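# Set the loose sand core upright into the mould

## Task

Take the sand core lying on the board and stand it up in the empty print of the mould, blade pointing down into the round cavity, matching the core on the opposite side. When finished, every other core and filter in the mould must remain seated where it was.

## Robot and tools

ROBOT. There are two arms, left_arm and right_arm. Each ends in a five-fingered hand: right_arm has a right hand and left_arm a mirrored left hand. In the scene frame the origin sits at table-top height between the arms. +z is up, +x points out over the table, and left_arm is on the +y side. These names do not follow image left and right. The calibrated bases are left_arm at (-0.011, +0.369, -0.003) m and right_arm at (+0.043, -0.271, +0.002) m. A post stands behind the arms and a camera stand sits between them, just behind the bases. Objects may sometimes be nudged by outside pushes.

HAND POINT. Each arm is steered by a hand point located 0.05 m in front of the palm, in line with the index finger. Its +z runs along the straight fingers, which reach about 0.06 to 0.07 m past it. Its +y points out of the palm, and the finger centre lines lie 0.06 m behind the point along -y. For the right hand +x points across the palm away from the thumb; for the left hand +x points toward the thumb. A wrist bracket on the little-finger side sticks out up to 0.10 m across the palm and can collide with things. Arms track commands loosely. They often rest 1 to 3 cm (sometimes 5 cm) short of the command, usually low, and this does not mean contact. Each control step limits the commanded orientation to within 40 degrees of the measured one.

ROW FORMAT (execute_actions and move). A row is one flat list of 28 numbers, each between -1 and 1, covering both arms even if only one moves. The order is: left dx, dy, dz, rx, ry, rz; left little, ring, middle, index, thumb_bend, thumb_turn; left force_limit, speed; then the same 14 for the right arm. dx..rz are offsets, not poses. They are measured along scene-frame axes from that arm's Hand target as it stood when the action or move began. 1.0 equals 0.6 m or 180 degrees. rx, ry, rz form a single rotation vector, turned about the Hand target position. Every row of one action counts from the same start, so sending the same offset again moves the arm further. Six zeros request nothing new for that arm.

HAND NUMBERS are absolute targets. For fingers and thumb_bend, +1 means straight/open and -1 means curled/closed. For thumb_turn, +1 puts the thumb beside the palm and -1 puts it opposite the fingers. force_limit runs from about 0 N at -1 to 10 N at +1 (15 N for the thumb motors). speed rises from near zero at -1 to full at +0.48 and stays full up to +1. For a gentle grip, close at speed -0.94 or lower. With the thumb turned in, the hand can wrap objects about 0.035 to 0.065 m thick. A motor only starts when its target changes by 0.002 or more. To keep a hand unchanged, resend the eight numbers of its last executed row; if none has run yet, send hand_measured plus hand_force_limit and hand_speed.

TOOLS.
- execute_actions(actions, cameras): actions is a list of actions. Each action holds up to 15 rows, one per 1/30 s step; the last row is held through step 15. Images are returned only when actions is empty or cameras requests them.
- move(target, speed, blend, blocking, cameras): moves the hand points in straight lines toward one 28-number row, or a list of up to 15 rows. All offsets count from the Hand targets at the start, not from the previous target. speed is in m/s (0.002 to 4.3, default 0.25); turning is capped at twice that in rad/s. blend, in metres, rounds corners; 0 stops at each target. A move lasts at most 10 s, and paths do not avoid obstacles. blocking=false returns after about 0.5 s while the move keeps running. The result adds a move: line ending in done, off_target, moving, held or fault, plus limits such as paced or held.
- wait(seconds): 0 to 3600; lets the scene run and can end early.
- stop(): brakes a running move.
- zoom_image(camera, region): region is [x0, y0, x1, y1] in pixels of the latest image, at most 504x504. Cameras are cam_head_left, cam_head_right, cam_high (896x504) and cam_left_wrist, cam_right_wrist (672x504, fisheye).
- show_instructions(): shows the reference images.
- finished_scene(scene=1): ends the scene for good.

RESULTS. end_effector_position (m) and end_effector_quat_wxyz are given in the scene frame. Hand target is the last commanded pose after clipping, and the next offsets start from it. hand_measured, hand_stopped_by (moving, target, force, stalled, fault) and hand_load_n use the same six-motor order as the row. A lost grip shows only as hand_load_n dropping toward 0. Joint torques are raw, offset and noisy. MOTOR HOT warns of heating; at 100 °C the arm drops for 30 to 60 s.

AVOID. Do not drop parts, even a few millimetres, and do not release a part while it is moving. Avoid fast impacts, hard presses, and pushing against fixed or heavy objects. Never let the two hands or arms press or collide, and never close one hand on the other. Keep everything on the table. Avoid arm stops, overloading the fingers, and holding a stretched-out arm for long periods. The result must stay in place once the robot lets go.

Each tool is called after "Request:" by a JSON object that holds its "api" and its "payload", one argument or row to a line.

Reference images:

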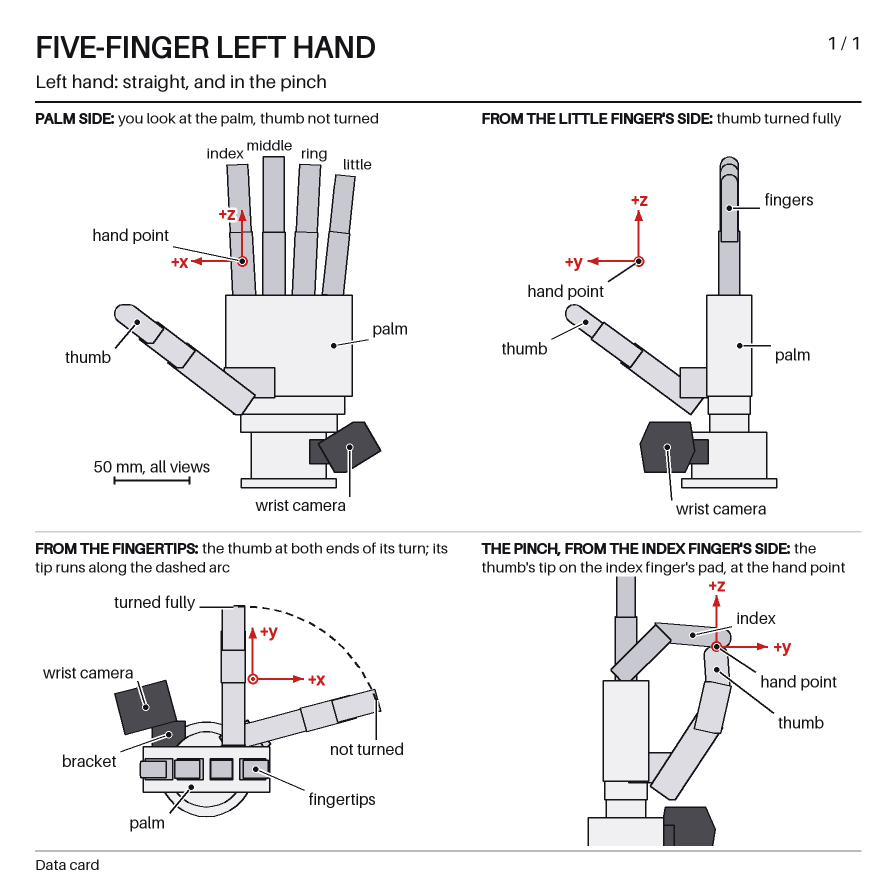

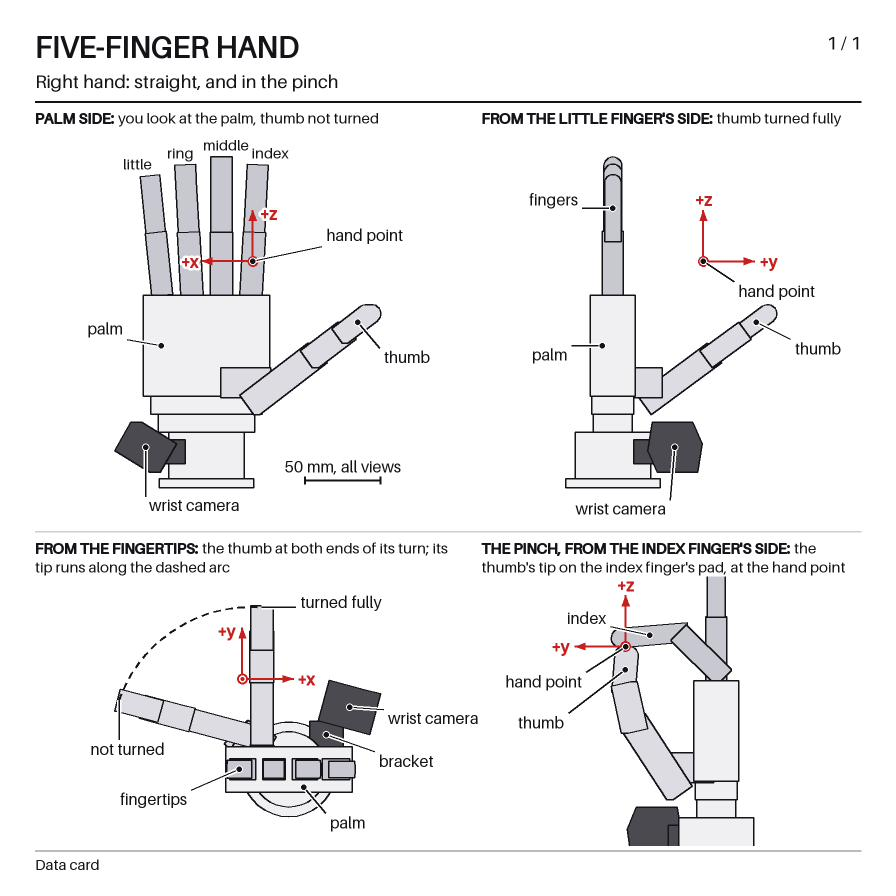

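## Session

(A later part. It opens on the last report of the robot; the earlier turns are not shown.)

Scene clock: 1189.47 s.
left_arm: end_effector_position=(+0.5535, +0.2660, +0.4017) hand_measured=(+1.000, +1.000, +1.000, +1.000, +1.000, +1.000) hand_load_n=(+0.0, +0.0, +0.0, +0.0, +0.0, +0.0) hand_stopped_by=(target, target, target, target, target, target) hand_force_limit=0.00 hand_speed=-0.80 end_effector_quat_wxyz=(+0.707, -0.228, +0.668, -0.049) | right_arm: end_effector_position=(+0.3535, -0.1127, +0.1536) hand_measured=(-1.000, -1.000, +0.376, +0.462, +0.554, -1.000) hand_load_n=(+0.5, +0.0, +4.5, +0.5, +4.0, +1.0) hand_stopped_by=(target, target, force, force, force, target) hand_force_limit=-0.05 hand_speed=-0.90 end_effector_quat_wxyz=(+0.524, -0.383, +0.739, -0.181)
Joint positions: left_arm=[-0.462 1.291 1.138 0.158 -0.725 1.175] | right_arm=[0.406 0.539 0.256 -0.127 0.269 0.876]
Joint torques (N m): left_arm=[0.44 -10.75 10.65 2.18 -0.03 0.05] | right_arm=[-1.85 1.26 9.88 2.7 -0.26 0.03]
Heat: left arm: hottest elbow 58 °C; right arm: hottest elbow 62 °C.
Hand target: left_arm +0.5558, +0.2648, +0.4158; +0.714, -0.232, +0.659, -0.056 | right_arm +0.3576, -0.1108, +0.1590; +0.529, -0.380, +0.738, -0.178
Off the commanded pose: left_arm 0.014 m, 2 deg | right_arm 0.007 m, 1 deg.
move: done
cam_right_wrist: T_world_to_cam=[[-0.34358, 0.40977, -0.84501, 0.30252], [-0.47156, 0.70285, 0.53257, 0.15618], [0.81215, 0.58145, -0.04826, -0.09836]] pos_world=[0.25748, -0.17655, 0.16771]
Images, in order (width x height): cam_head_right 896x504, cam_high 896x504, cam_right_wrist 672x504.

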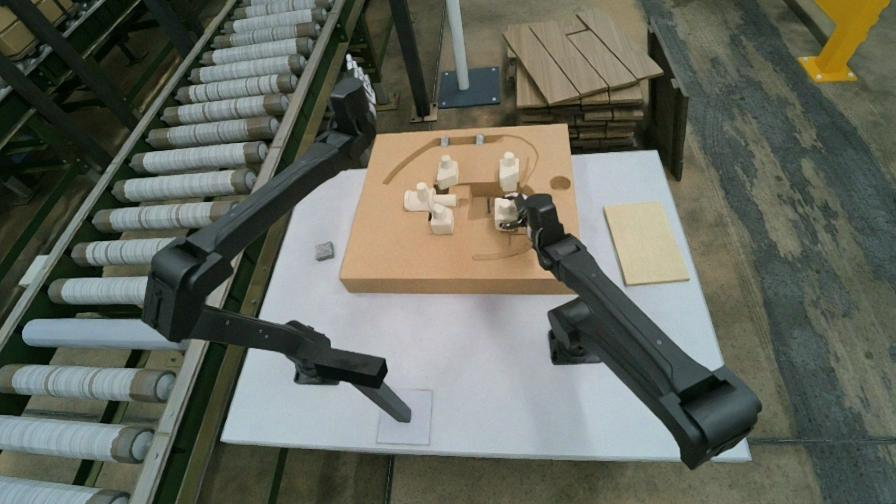

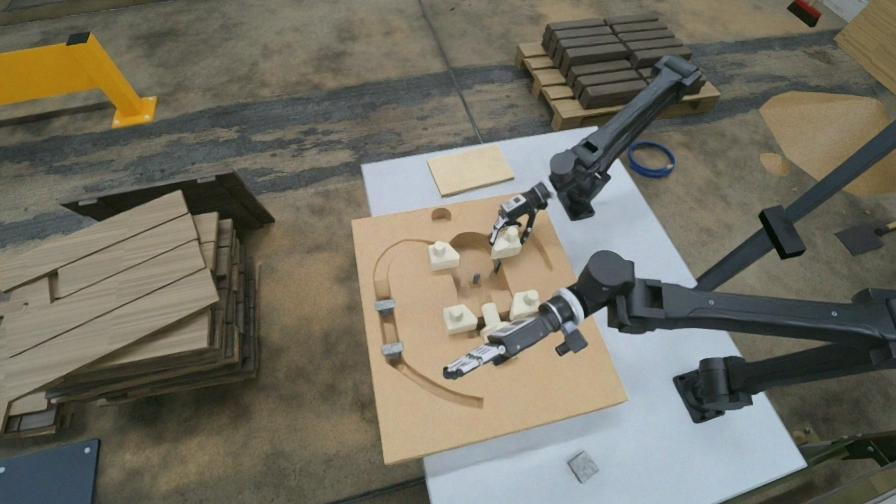

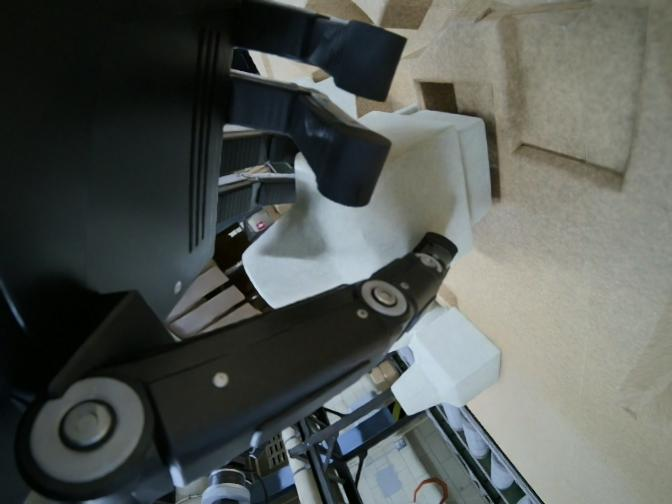

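Request:
{"api": "move", "payload": {
  "target": [0,0,0,0,0,0,1,1,1,1,1,1,0.0,-0.8,0.0,-0.0075,0.004,0,0,0,-1,-1,0.05,0.05,0.05,-1,-0.05,-0.9],
  "speed": 0.04,
  "cameras": ["cam_right_wrist","cam_head_right","cam_high"]
}}

Request:
{"api": "zoom_image", "payload": {
  "camera": "cam_right_wrist",
  "region": [430, 70, 530, 170]
}}

Request:
{"api": "zoom_image", "payload": {
  "camera": "cam_right_wrist",
  "region": [430, 160, 530, 260]
}}

Request:
{"api": "zoom_image", "payload": {
  "camera": "cam_head_right",
  "region": [485, 190, 535, 240]
}}

Request:
{"api": "zoom_image", "payload": {
  "camera": "cam_high",
  "region": [480, 230, 530, 280]
}}

Scene clock: 1228.77 s.
left_arm: end_effector_position=(+0.5535, +0.2660, +0.4017) hand_measured=(+1.000, +1.000, +1.000, +1.000, +1.000, +1.000) hand_load_n=(+0.0, +0.0, +0.0, +0.0, +0.0, +0.0) hand_stopped_by=(target, target, target, target, target, target) hand_force_limit=0.00 hand_speed=-0.80 end_effector_quat_wxyz=(+0.707, -0.228, +0.668, -0.049) | right_arm: end_effector_position=(+0.3540, -0.1140, +0.1538) hand_measured=(-1.000, -1.000, +0.376, +0.462, +0.554, -1.000) hand_load_n=(+0.0, +0.0, +3.5, +0.0, +4.5, +1.0) hand_stopped_by=(target, target, force, force, force, target) hand_force_limit=-0.05 hand_speed=-0.90 end_effector_quat_wxyz=(+0.525, -0.382, +0.740, -0.175)
Joint positions: left_arm=[-0.462 1.291 1.138 0.158 -0.725 1.175] | right_arm=[0.386 0.539 0.256 -0.127 0.241 0.876]
Joint torques (N m): left_arm=[0.32 -10.64 10.71 2.1 -0.04 0.1] | right_arm=[-2.32 -0.09 10.11 2.17 -0.05 -0.07]
Heat: left arm: hottest elbow 58 °C; right arm: hottest elbow 62 °C.
Hand target: left_arm +0.5558, +0.2648, +0.4158; +0.714, -0.232, +0.659, -0.056 | right_arm +0.3576, -0.1154, +0.1614; +0.529, -0.380, +0.738, -0.178
Off the commanded pose: left_arm 0.014 m, 2 deg | right_arm 0.009 m, 1 deg.
move: done
cam_right_wrist: T_world_to_cam=[[-0.34945, 0.41645, -0.83932, 0.30538], [-0.47259, 0.69516, 0.54168, 0.15531], [0.80904, 0.58594, -0.04611, -0.09673]] pos_world=[0.25838, -0.17846, 0.16772]
Images, in order (width x height): cam_head_right 896x504, cam_high 896x504, cam_right_wrist 672x504.

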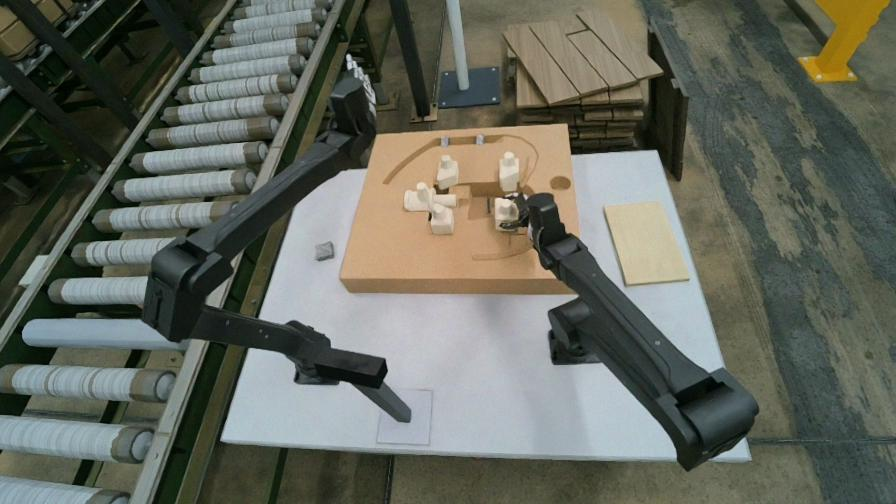

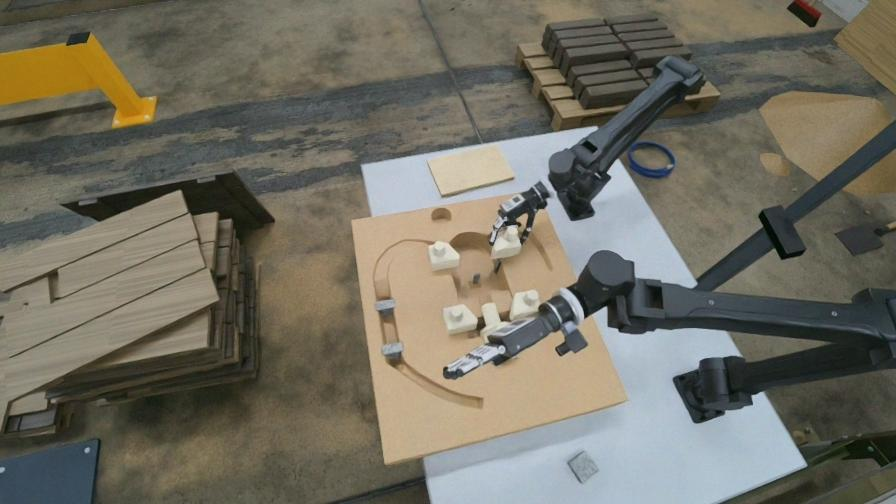

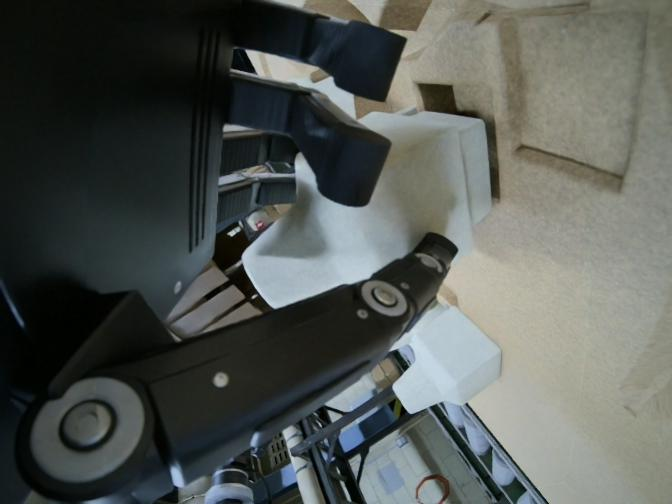

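Scaled by 5.040 from the camera's image (finer frame: 960x720).

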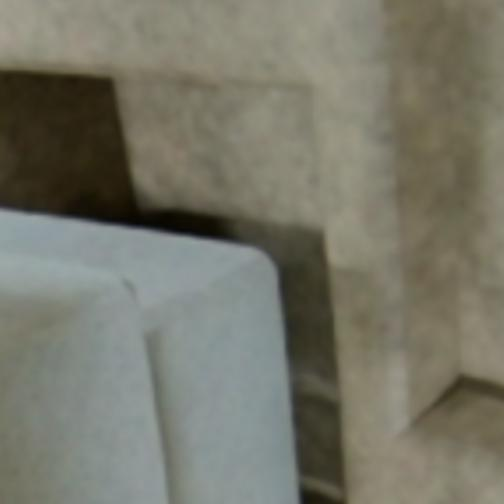

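Scaled by 5.040 from the camera's image (finer frame: 960x720).

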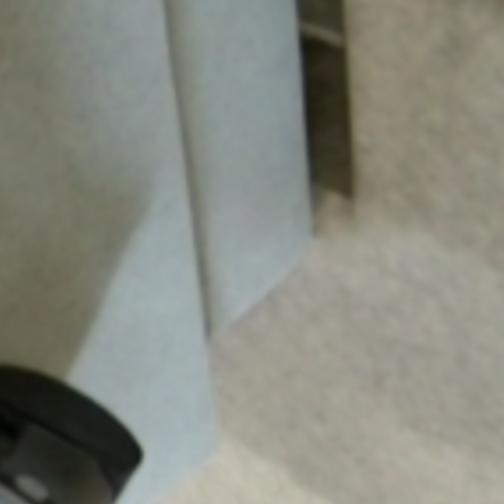

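Scaled by 10.080 from the camera's image (finer frame: 1280x720).

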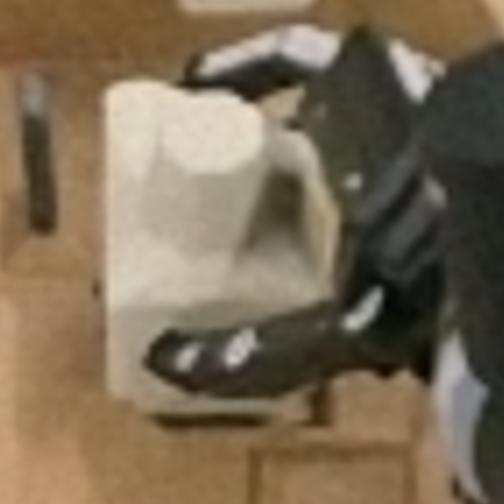

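Scaled by 10.080 from the camera's image (finer frame: 1280x720).

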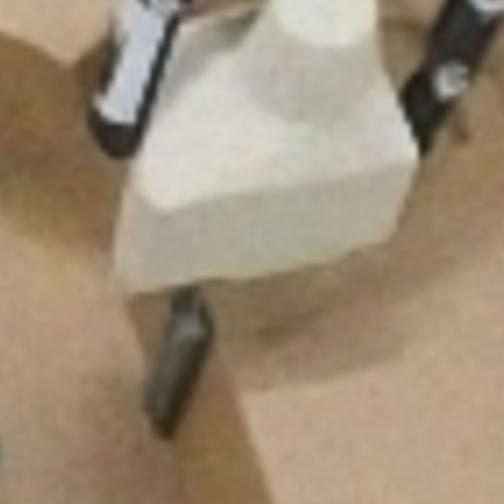

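Request:
{"api": "move", "payload": {
  "target": [0,0,0,0,0,0,1,1,1,1,1,1,0.0,-0.8,0.012,-0.006,0,0,0,0,-1,-1,0.05,0.05,0.05,-1,-0.05,-0.9],
  "speed": 0.04,
  "cameras": ["cam_right_wrist","cam_head_right","cam_high"]
}}

Request:
{"api": "zoom_image", "payload": {
  "camera": "cam_right_wrist",
  "region": [430, 70, 530, 170]
}}

Request:
{"api": "zoom_image", "payload": {
  "camera": "cam_right_wrist",
  "region": [430, 160, 530, 260]
}}

Request:
{"api": "zoom_image", "payload": {
  "camera": "cam_head_right",
  "region": [485, 190, 535, 240]
}}

Scene clock: 1244.43 s.
left_arm: end_effector_position=(+0.5535, +0.2660, +0.4017) hand_measured=(+1.000, +1.000, +1.000, +1.000, +1.000, +1.000) hand_load_n=(+0.0, +0.0, +0.0, +0.0, +0.0, +0.0) hand_stopped_by=(target, target, target, target, target, target) hand_force_limit=0.00 hand_speed=-0.80 end_effector_quat_wxyz=(+0.707, -0.228, +0.668, -0.049) | right_arm: end_effector_position=(+0.3558, -0.1165, +0.1526) hand_measured=(-1.000, -1.000, +0.376, +0.462, +0.554, -1.000) hand_load_n=(+0.0, +0.0, +2.5, +0.0, +5.0, +2.0) hand_stopped_by=(target, target, force, force, force, target) hand_force_limit=-0.05 hand_speed=-0.90 end_effector_quat_wxyz=(+0.524, -0.381, +0.743, -0.167)
Joint positions: left_arm=[-0.462 1.291 1.138 0.158 -0.725 1.175] | right_arm=[0.355 0.548 0.256 -0.122 0.203 0.876]
Joint torques (N m): left_arm=[0.21 -10.29 10.74 2.04 -0.05 0.07] | right_arm=[-2.67 1.67 10.43 2.86 0.19 -0.24]
Heat: left arm: hottest elbow 58 °C; right arm: hottest elbow 62 °C.
Hand target: left_arm +0.5558, +0.2648, +0.4158; +0.714, -0.232, +0.659, -0.056 | right_arm +0.3648, -0.1189, +0.1613; +0.529, -0.380, +0.738, -0.178
Off the commanded pose: left_arm 0.014 m, 2 deg | right_arm 0.013 m, 1 deg.
move: off_target (right_arm)
cam_right_wrist: T_world_to_cam=[[-0.35881, 0.42532, -0.83088, 0.30902], [-0.47046, 0.68641, 0.55453, 0.15476], [0.80618, 0.58987, -0.04619, -0.09525]] pos_world=[0.26048, -0.18148, 0.16654]
Images, in order (width x height): cam_head_right 896x504, cam_high 896x504, cam_right_wrist 672x504.

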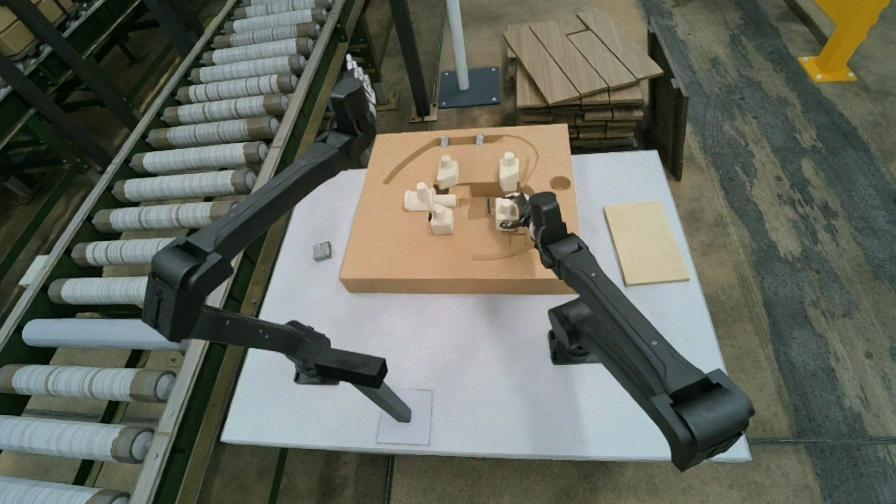

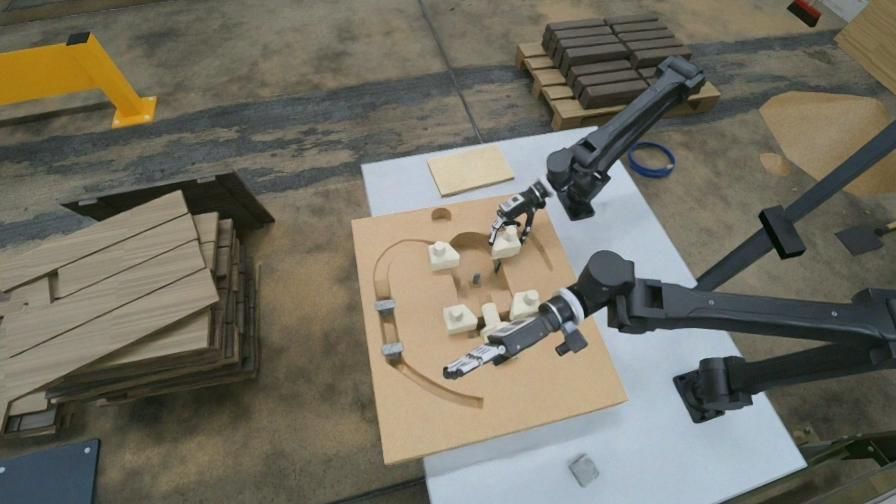

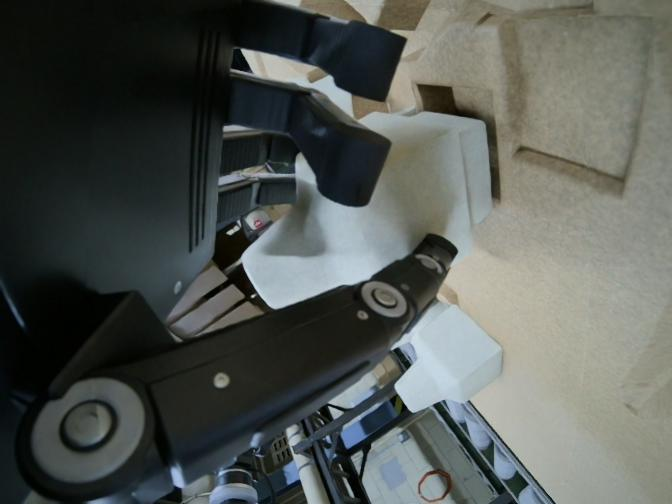

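Scaled by 5.040 from the camera's image (finer frame: 960x720).

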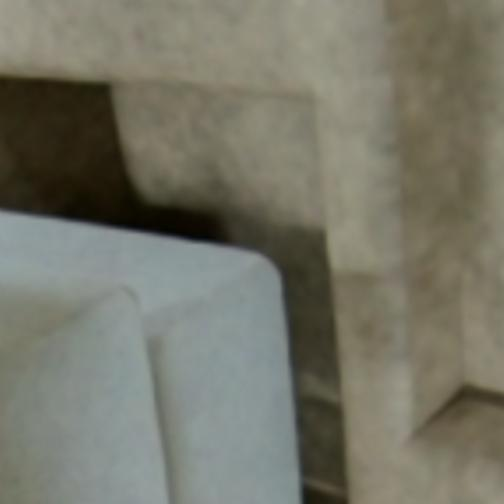

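Scaled by 5.040 from the camera's image (finer frame: 960x720).

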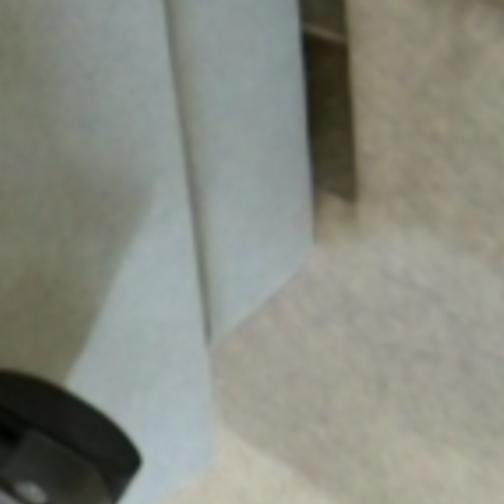

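Scaled by 10.080 from the camera's image (finer frame: 1280x720).

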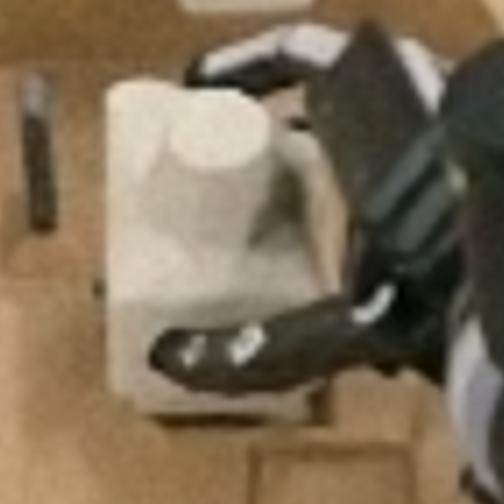

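Request:
{"api": "move", "payload": {
  "target": [0,0,0,0,0,0,1,1,1,1,1,1,0.0,-0.8,0.012,-0.003,0.004,0,0,0,-1,-1,0.05,0.05,0.05,-1,-0.05,-0.9],
  "speed": 0.04,
  "cameras": ["cam_right_wrist","cam_head_right","cam_high"]
}}

Request:
{"api": "zoom_image", "payload": {
  "camera": "cam_right_wrist",
  "region": [430, 70, 530, 170]
}}

Request:
{"api": "zoom_image", "payload": {
  "camera": "cam_right_wrist",
  "region": [430, 160, 530, 260]
}}

Request:
{"api": "zoom_image", "payload": {
  "camera": "cam_head_right",
  "region": [485, 190, 535, 240]
}}

Request:
{"api": "zoom_image", "payload": {
  "camera": "cam_high",
  "region": [480, 230, 530, 280]
}}

Scene clock: 1264.63 s.
left_arm: end_effector_position=(+0.5535, +0.2660, +0.4017) hand_measured=(+1.000, +1.000, +1.000, +1.000, +1.000, +1.000) hand_load_n=(+0.0, +0.0, +0.0, +0.0, +0.0, +0.0) hand_stopped_by=(target, target, target, target, target, target) hand_force_limit=0.00 hand_speed=-0.80 end_effector_quat_wxyz=(+0.707, -0.228, +0.668, -0.049) | right_arm: end_effector_position=(+0.3592, -0.1159, +0.1529) hand_measured=(-1.000, -1.000, +0.376, +0.462, +0.554, -1.000) hand_load_n=(+0.0, +0.0, +1.5, +0.0, +5.0, +2.5) hand_stopped_by=(target, target, force, force, force, target) hand_force_limit=-0.05 hand_speed=-0.90 end_effector_quat_wxyz=(+0.525, -0.383, +0.743, -0.161)
Joint positions: left_arm=[-0.462 1.291 1.138 0.158 -0.725 1.175] | right_arm=[0.336 0.57 0.261 -0.106 0.174 0.872]
Joint torques (N m): left_arm=[1.03 -10.64 10.73 2.06 -0.04 0.07] | right_arm=[-3.19 2.02 11.19 2.78 0.51 -0.28]
Heat: left arm: hottest elbow 58 °C; right arm: hottest elbow 63 °C.
Hand target: left_arm +0.5558, +0.2648, +0.4158; +0.714, -0.232, +0.659, -0.056 | right_arm +0.3719, -0.1207, +0.1637; +0.529, -0.380, +0.738, -0.178
Off the commanded pose: left_arm 0.014 m, 2 deg | right_arm 0.017 m, 2 deg.
move: off_target (right_arm)
cam_right_wrist: T_world_to_cam=[[-0.36611, 0.4283, -0.82615, 0.31245], [-0.47446, 0.67781, 0.56165, 0.15523], [0.80053, 0.5976, -0.04494, -0.09561]] pos_world=[0.26458, -0.1819, 0.16665]
Images, in order (width x height): cam_head_right 896x504, cam_high 896x504, cam_right_wrist 672x504.

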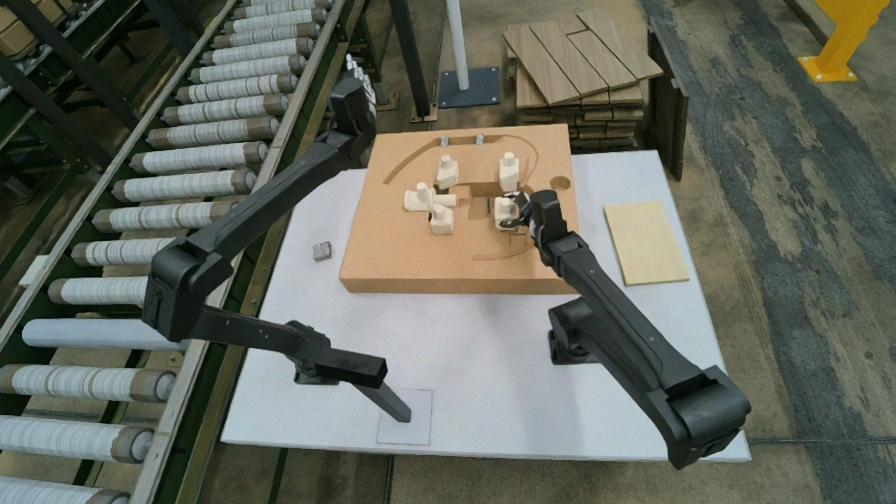

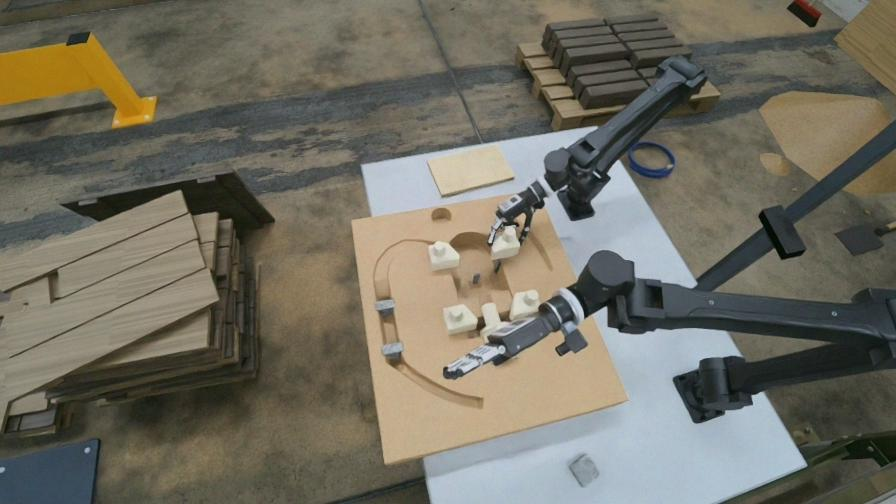

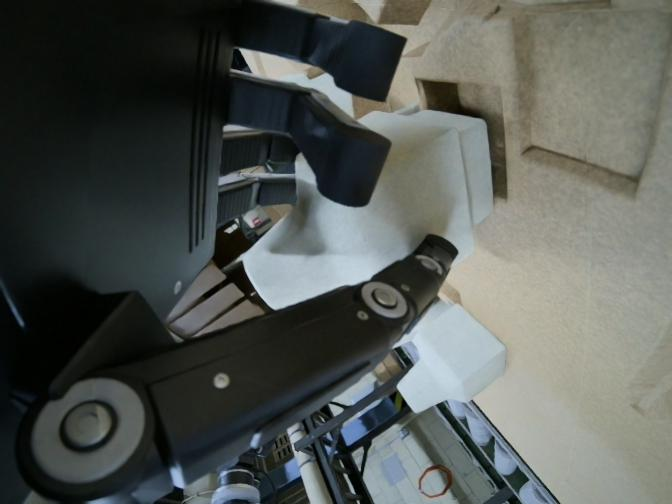

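Scaled by 5.040 from the camera's image (finer frame: 960x720).

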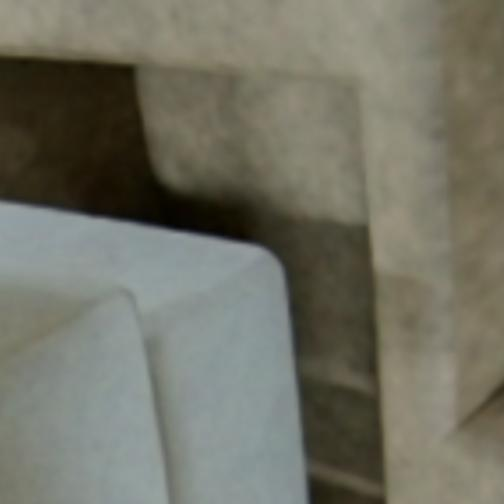

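Scaled by 5.040 from the camera's image (finer frame: 960x720).

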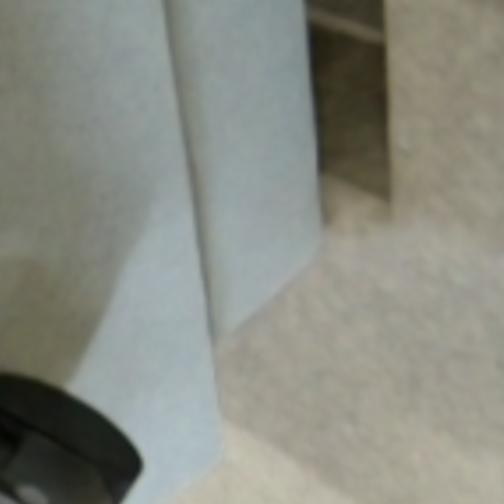

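Scaled by 10.080 from the camera's image (finer frame: 1280x720).

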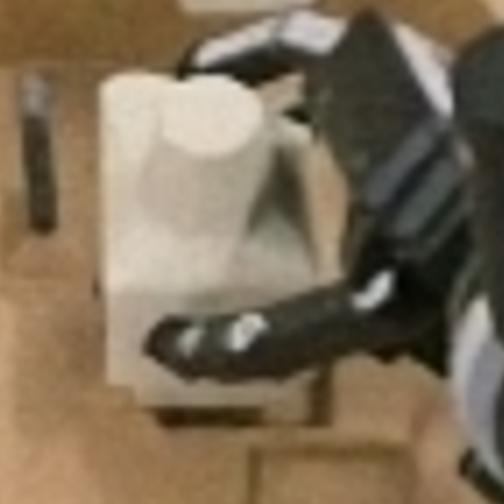

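Scaled by 10.080 from the camera's image (finer frame: 1280x720).

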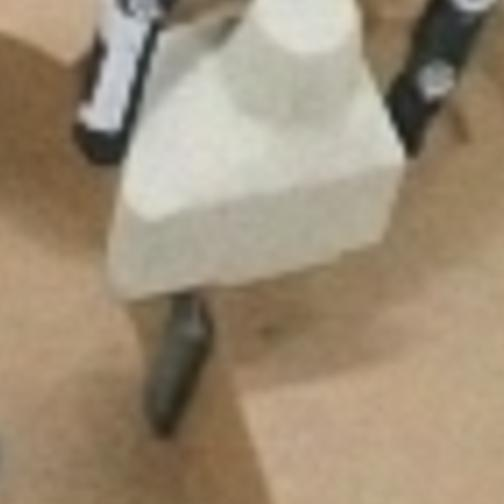

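Request:
{"api": "move", "payload": {
  "target": [0,0,0,0,0,0,1,1,1,1,1,1,0.0,-0.8,0.001,-0.009,-0.003,0,0,0,-1,-1,0.05,0.05,0.05,-1,-0.05,-0.9],
  "speed": 0.04,
  "cameras": ["cam_right_wrist","cam_head_right"]
}}

Request:
{"api": "zoom_image", "payload": {
  "camera": "cam_right_wrist",
  "region": [430, 70, 530, 170]
}}

Request:
{"api": "zoom_image", "payload": {
  "camera": "cam_right_wrist",
  "region": [430, 160, 530, 260]
}}

Request:
{"api": "zoom_image", "payload": {
  "camera": "cam_head_right",
  "region": [485, 190, 535, 240]
}}

Scene clock: 1282.30 s.
left_arm: end_effector_position=(+0.5535, +0.2660, +0.4017) hand_measured=(+1.000, +1.000, +1.000, +1.000, +1.000, +1.000) hand_load_n=(+0.0, +0.0, +0.0, +0.0, +0.0, +0.0) hand_stopped_by=(target, target, target, target, target, target) hand_force_limit=0.00 hand_speed=-0.80 end_effector_quat_wxyz=(+0.707, -0.228, +0.668, -0.049) | right_arm: end_effector_position=(+0.3597, -0.1166, +0.1530) hand_measured=(-1.000, -1.000, +0.376, +0.462, +0.554, -1.000) hand_load_n=(+0.0, +0.0, +1.5, +0.0, +5.5, +3.5) hand_stopped_by=(target, target, force, force, force, target) hand_force_limit=-0.05 hand_speed=-0.90 end_effector_quat_wxyz=(+0.526, -0.386, +0.741, -0.156)
Joint positions: left_arm=[-0.462 1.291 1.138 0.158 -0.725 1.175] | right_arm=[0.316 0.573 0.261 -0.101 0.143 0.865]
Joint torques (N m): left_arm=[0.15 -10.99 10.81 2.07 -0.03 0.05] | right_arm=[-4.19 1.14 10.67 2.86 0.7 -0.32]
Heat: left arm: hottest elbow 58 °C; right arm: hottest elbow 65 °C.
Hand target: left_arm +0.5558, +0.2648, +0.4158; +0.714, -0.232, +0.659, -0.056 | right_arm +0.3725, -0.1261, +0.1619; +0.529, -0.380, +0.738, -0.178
Off the commanded pose: left_arm 0.014 m, 2 deg | right_arm 0.018 m, 3 deg.
move: off_target (right_arm)
cam_right_wrist: T_world_to_cam=[[-0.37243, 0.42889, -0.82302, 0.31489], [-0.4811, 0.66913, 0.5664, 0.15651], [0.79362, 0.6069, -0.04286, -0.09237]] pos_world=[0.26588, -0.18372, 0.16656]
Images, in order (width x height): cam_head_right 896x504, cam_right_wrist 672x504.

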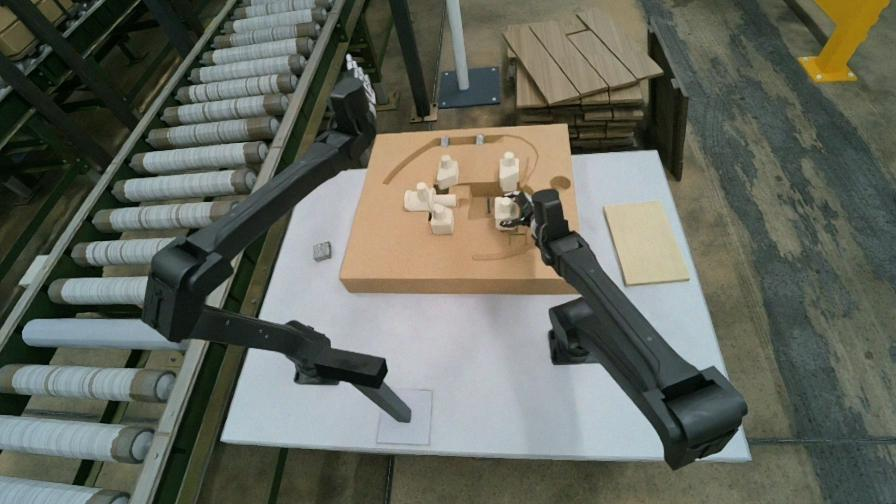

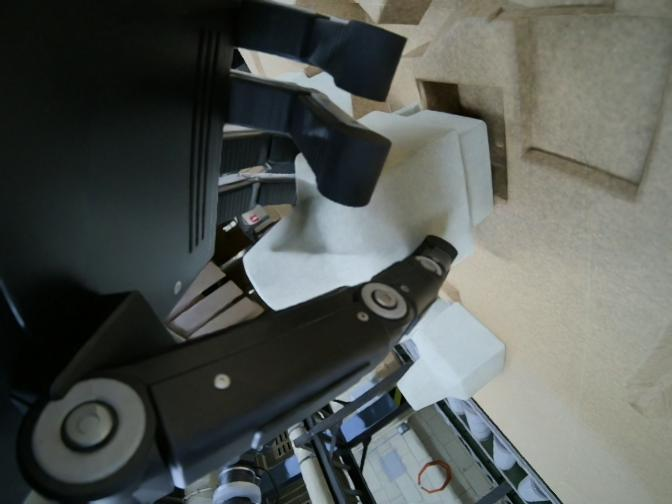

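Scaled by 5.040 from the camera's image (finer frame: 960x720).

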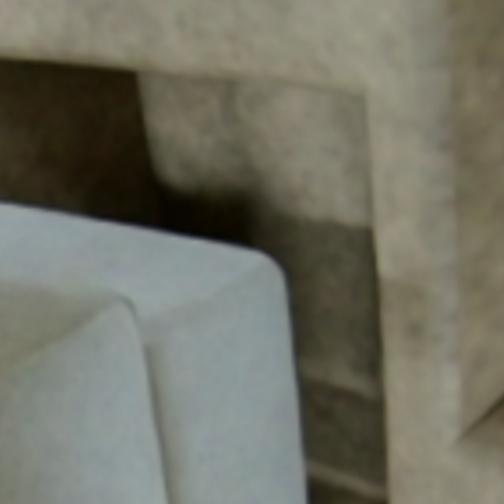

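Scaled by 5.040 from the camera's image (finer frame: 960x720).

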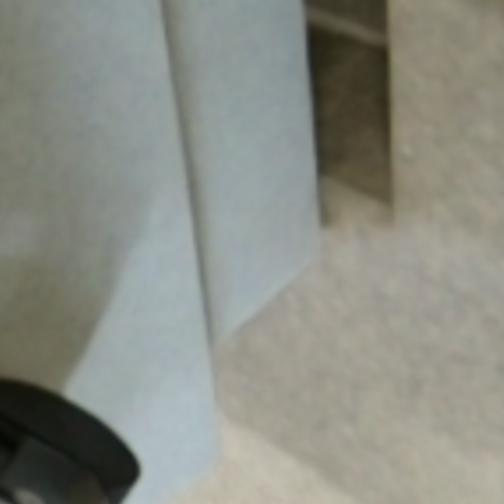

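Scaled by 10.080 from the camera's image (finer frame: 1280x720).

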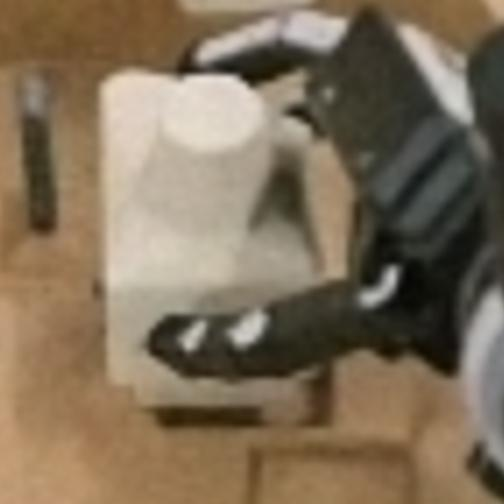

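Request:
{"api": "zoom_image", "payload": {
  "camera": "cam_head_right",
  "region": [490, 170, 590, 270]
}}

Request:
{"api": "wait", "payload": {
  "seconds": 0.5,
  "cameras": ["all"]
}}

Request:
{"api": "zoom_image", "payload": {
  "camera": "cam_high",
  "region": [470, 180, 560, 270]
}}

Request:
{"api": "zoom_image", "payload": {
  "camera": "cam_head_left",
  "region": [470, 170, 570, 270]
}}

Scaled by 5.040 from the camera's image (finer frame: 1280x720).

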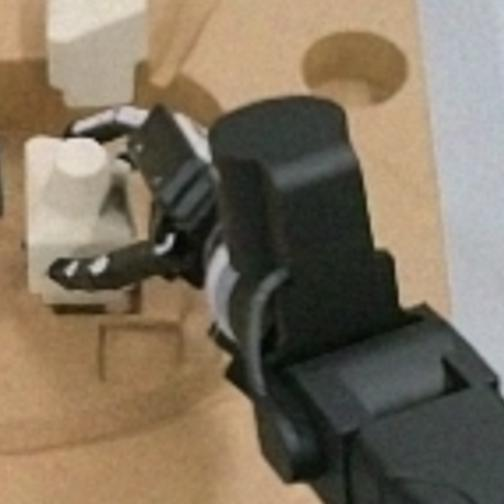

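Scene clock: 1296.20 s.
left_arm: end_effector_position=(+0.5535, +0.2660, +0.4017) hand_measured=(+1.000, +1.000, +1.000, +1.000, +1.000, +1.000) hand_load_n=(+0.0, +0.0, -0.5, +0.0, -0.5, +0.0) hand_stopped_by=(target, target, target, target, target, target) hand_force_limit=0.00 hand_speed=-0.80 end_effector_quat_wxyz=(+0.707, -0.228, +0.668, -0.049) | right_arm: end_effector_position=(+0.3597, -0.1166, +0.1529) hand_measured=(-1.000, -1.000, +0.376, +0.462, +0.554, -1.000) hand_load_n=(+0.0, +0.0, +1.5, +0.0, +5.5, +3.5) hand_stopped_by=(target, target, force, force, force, target) hand_force_limit=-0.05 hand_speed=-0.90 end_effector_quat_wxyz=(+0.526, -0.386, +0.741, -0.156)
Joint positions: left_arm=[-0.462 1.291 1.138 0.158 -0.725 1.175] | right_arm=[0.316 0.573 0.261 -0.101 0.143 0.865]
Joint torques (N m): left_arm=[0.44 -10.75 10.59 2.14 -0.02 0.08] | right_arm=[-4.07 1.44 10.62 2.78 0.69 -0.32]
Heat: left arm: hottest elbow 58 °C; right arm: hottest elbow 65 °C.
Hand target: left_arm +0.5558, +0.2648, +0.4158; +0.714, -0.232, +0.659, -0.056 | right_arm +0.3725, -0.1261, +0.1618; +0.529, -0.380, +0.738, -0.178
Off the commanded pose: left_arm 0.014 m, 2 deg | right_arm 0.018 m, 3 deg.
wait: 0.50 s; at rest from the start
cam_right_wrist: T_world_to_cam=[[-0.37245, 0.42849, -0.82321, 0.3149], [-0.48124, 0.66928, 0.5661, 0.15669], [0.79353, 0.607, -0.04306, -0.09223]] pos_world=[0.26588, -0.18382, 0.16656]

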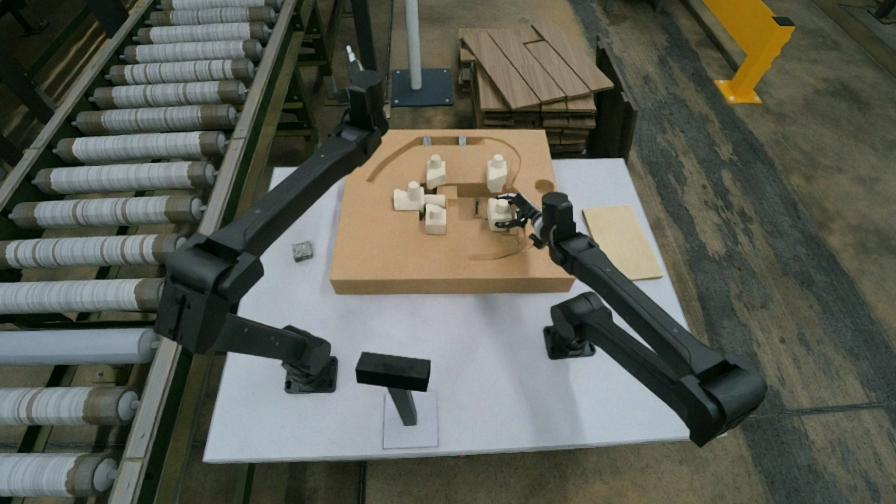

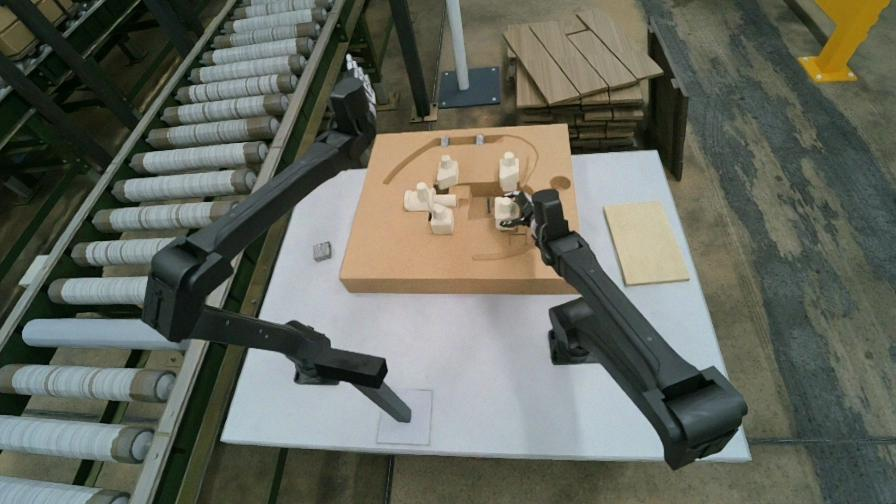

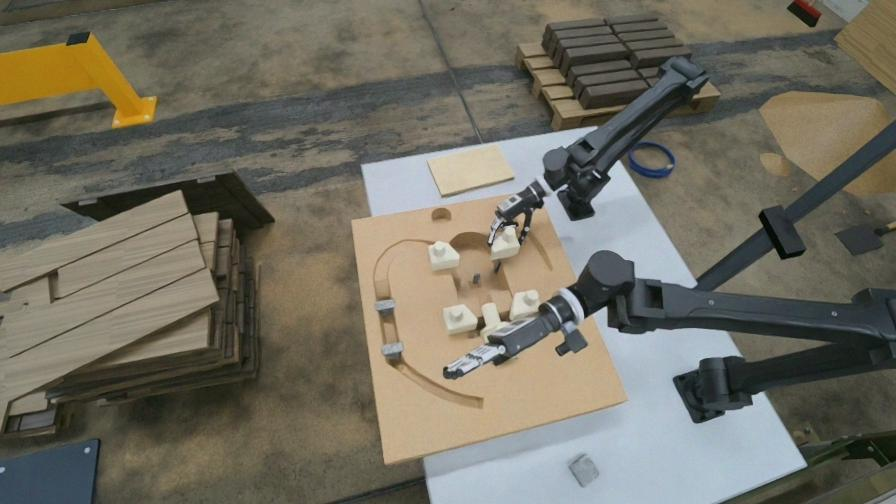

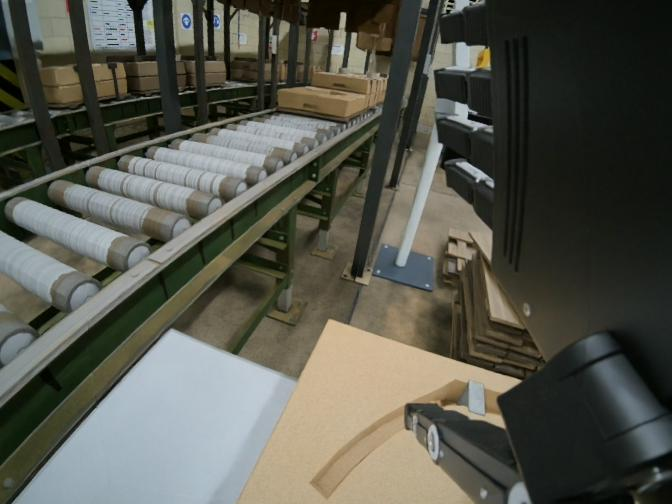

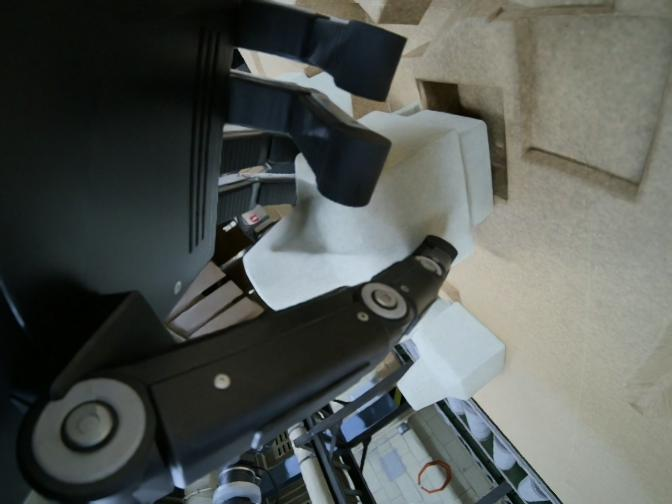

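Scaled by 5.600 from the camera's image (finer frame: 1280x720).

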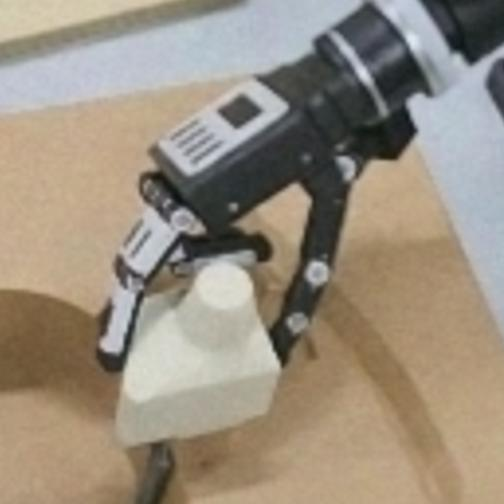

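Scaled by 5.040 from the camera's image (finer frame: 1280x720).

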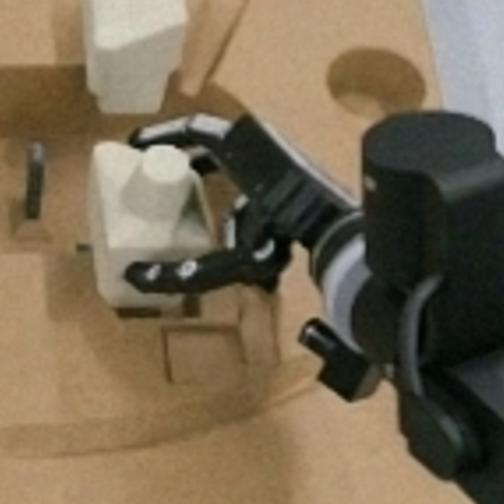

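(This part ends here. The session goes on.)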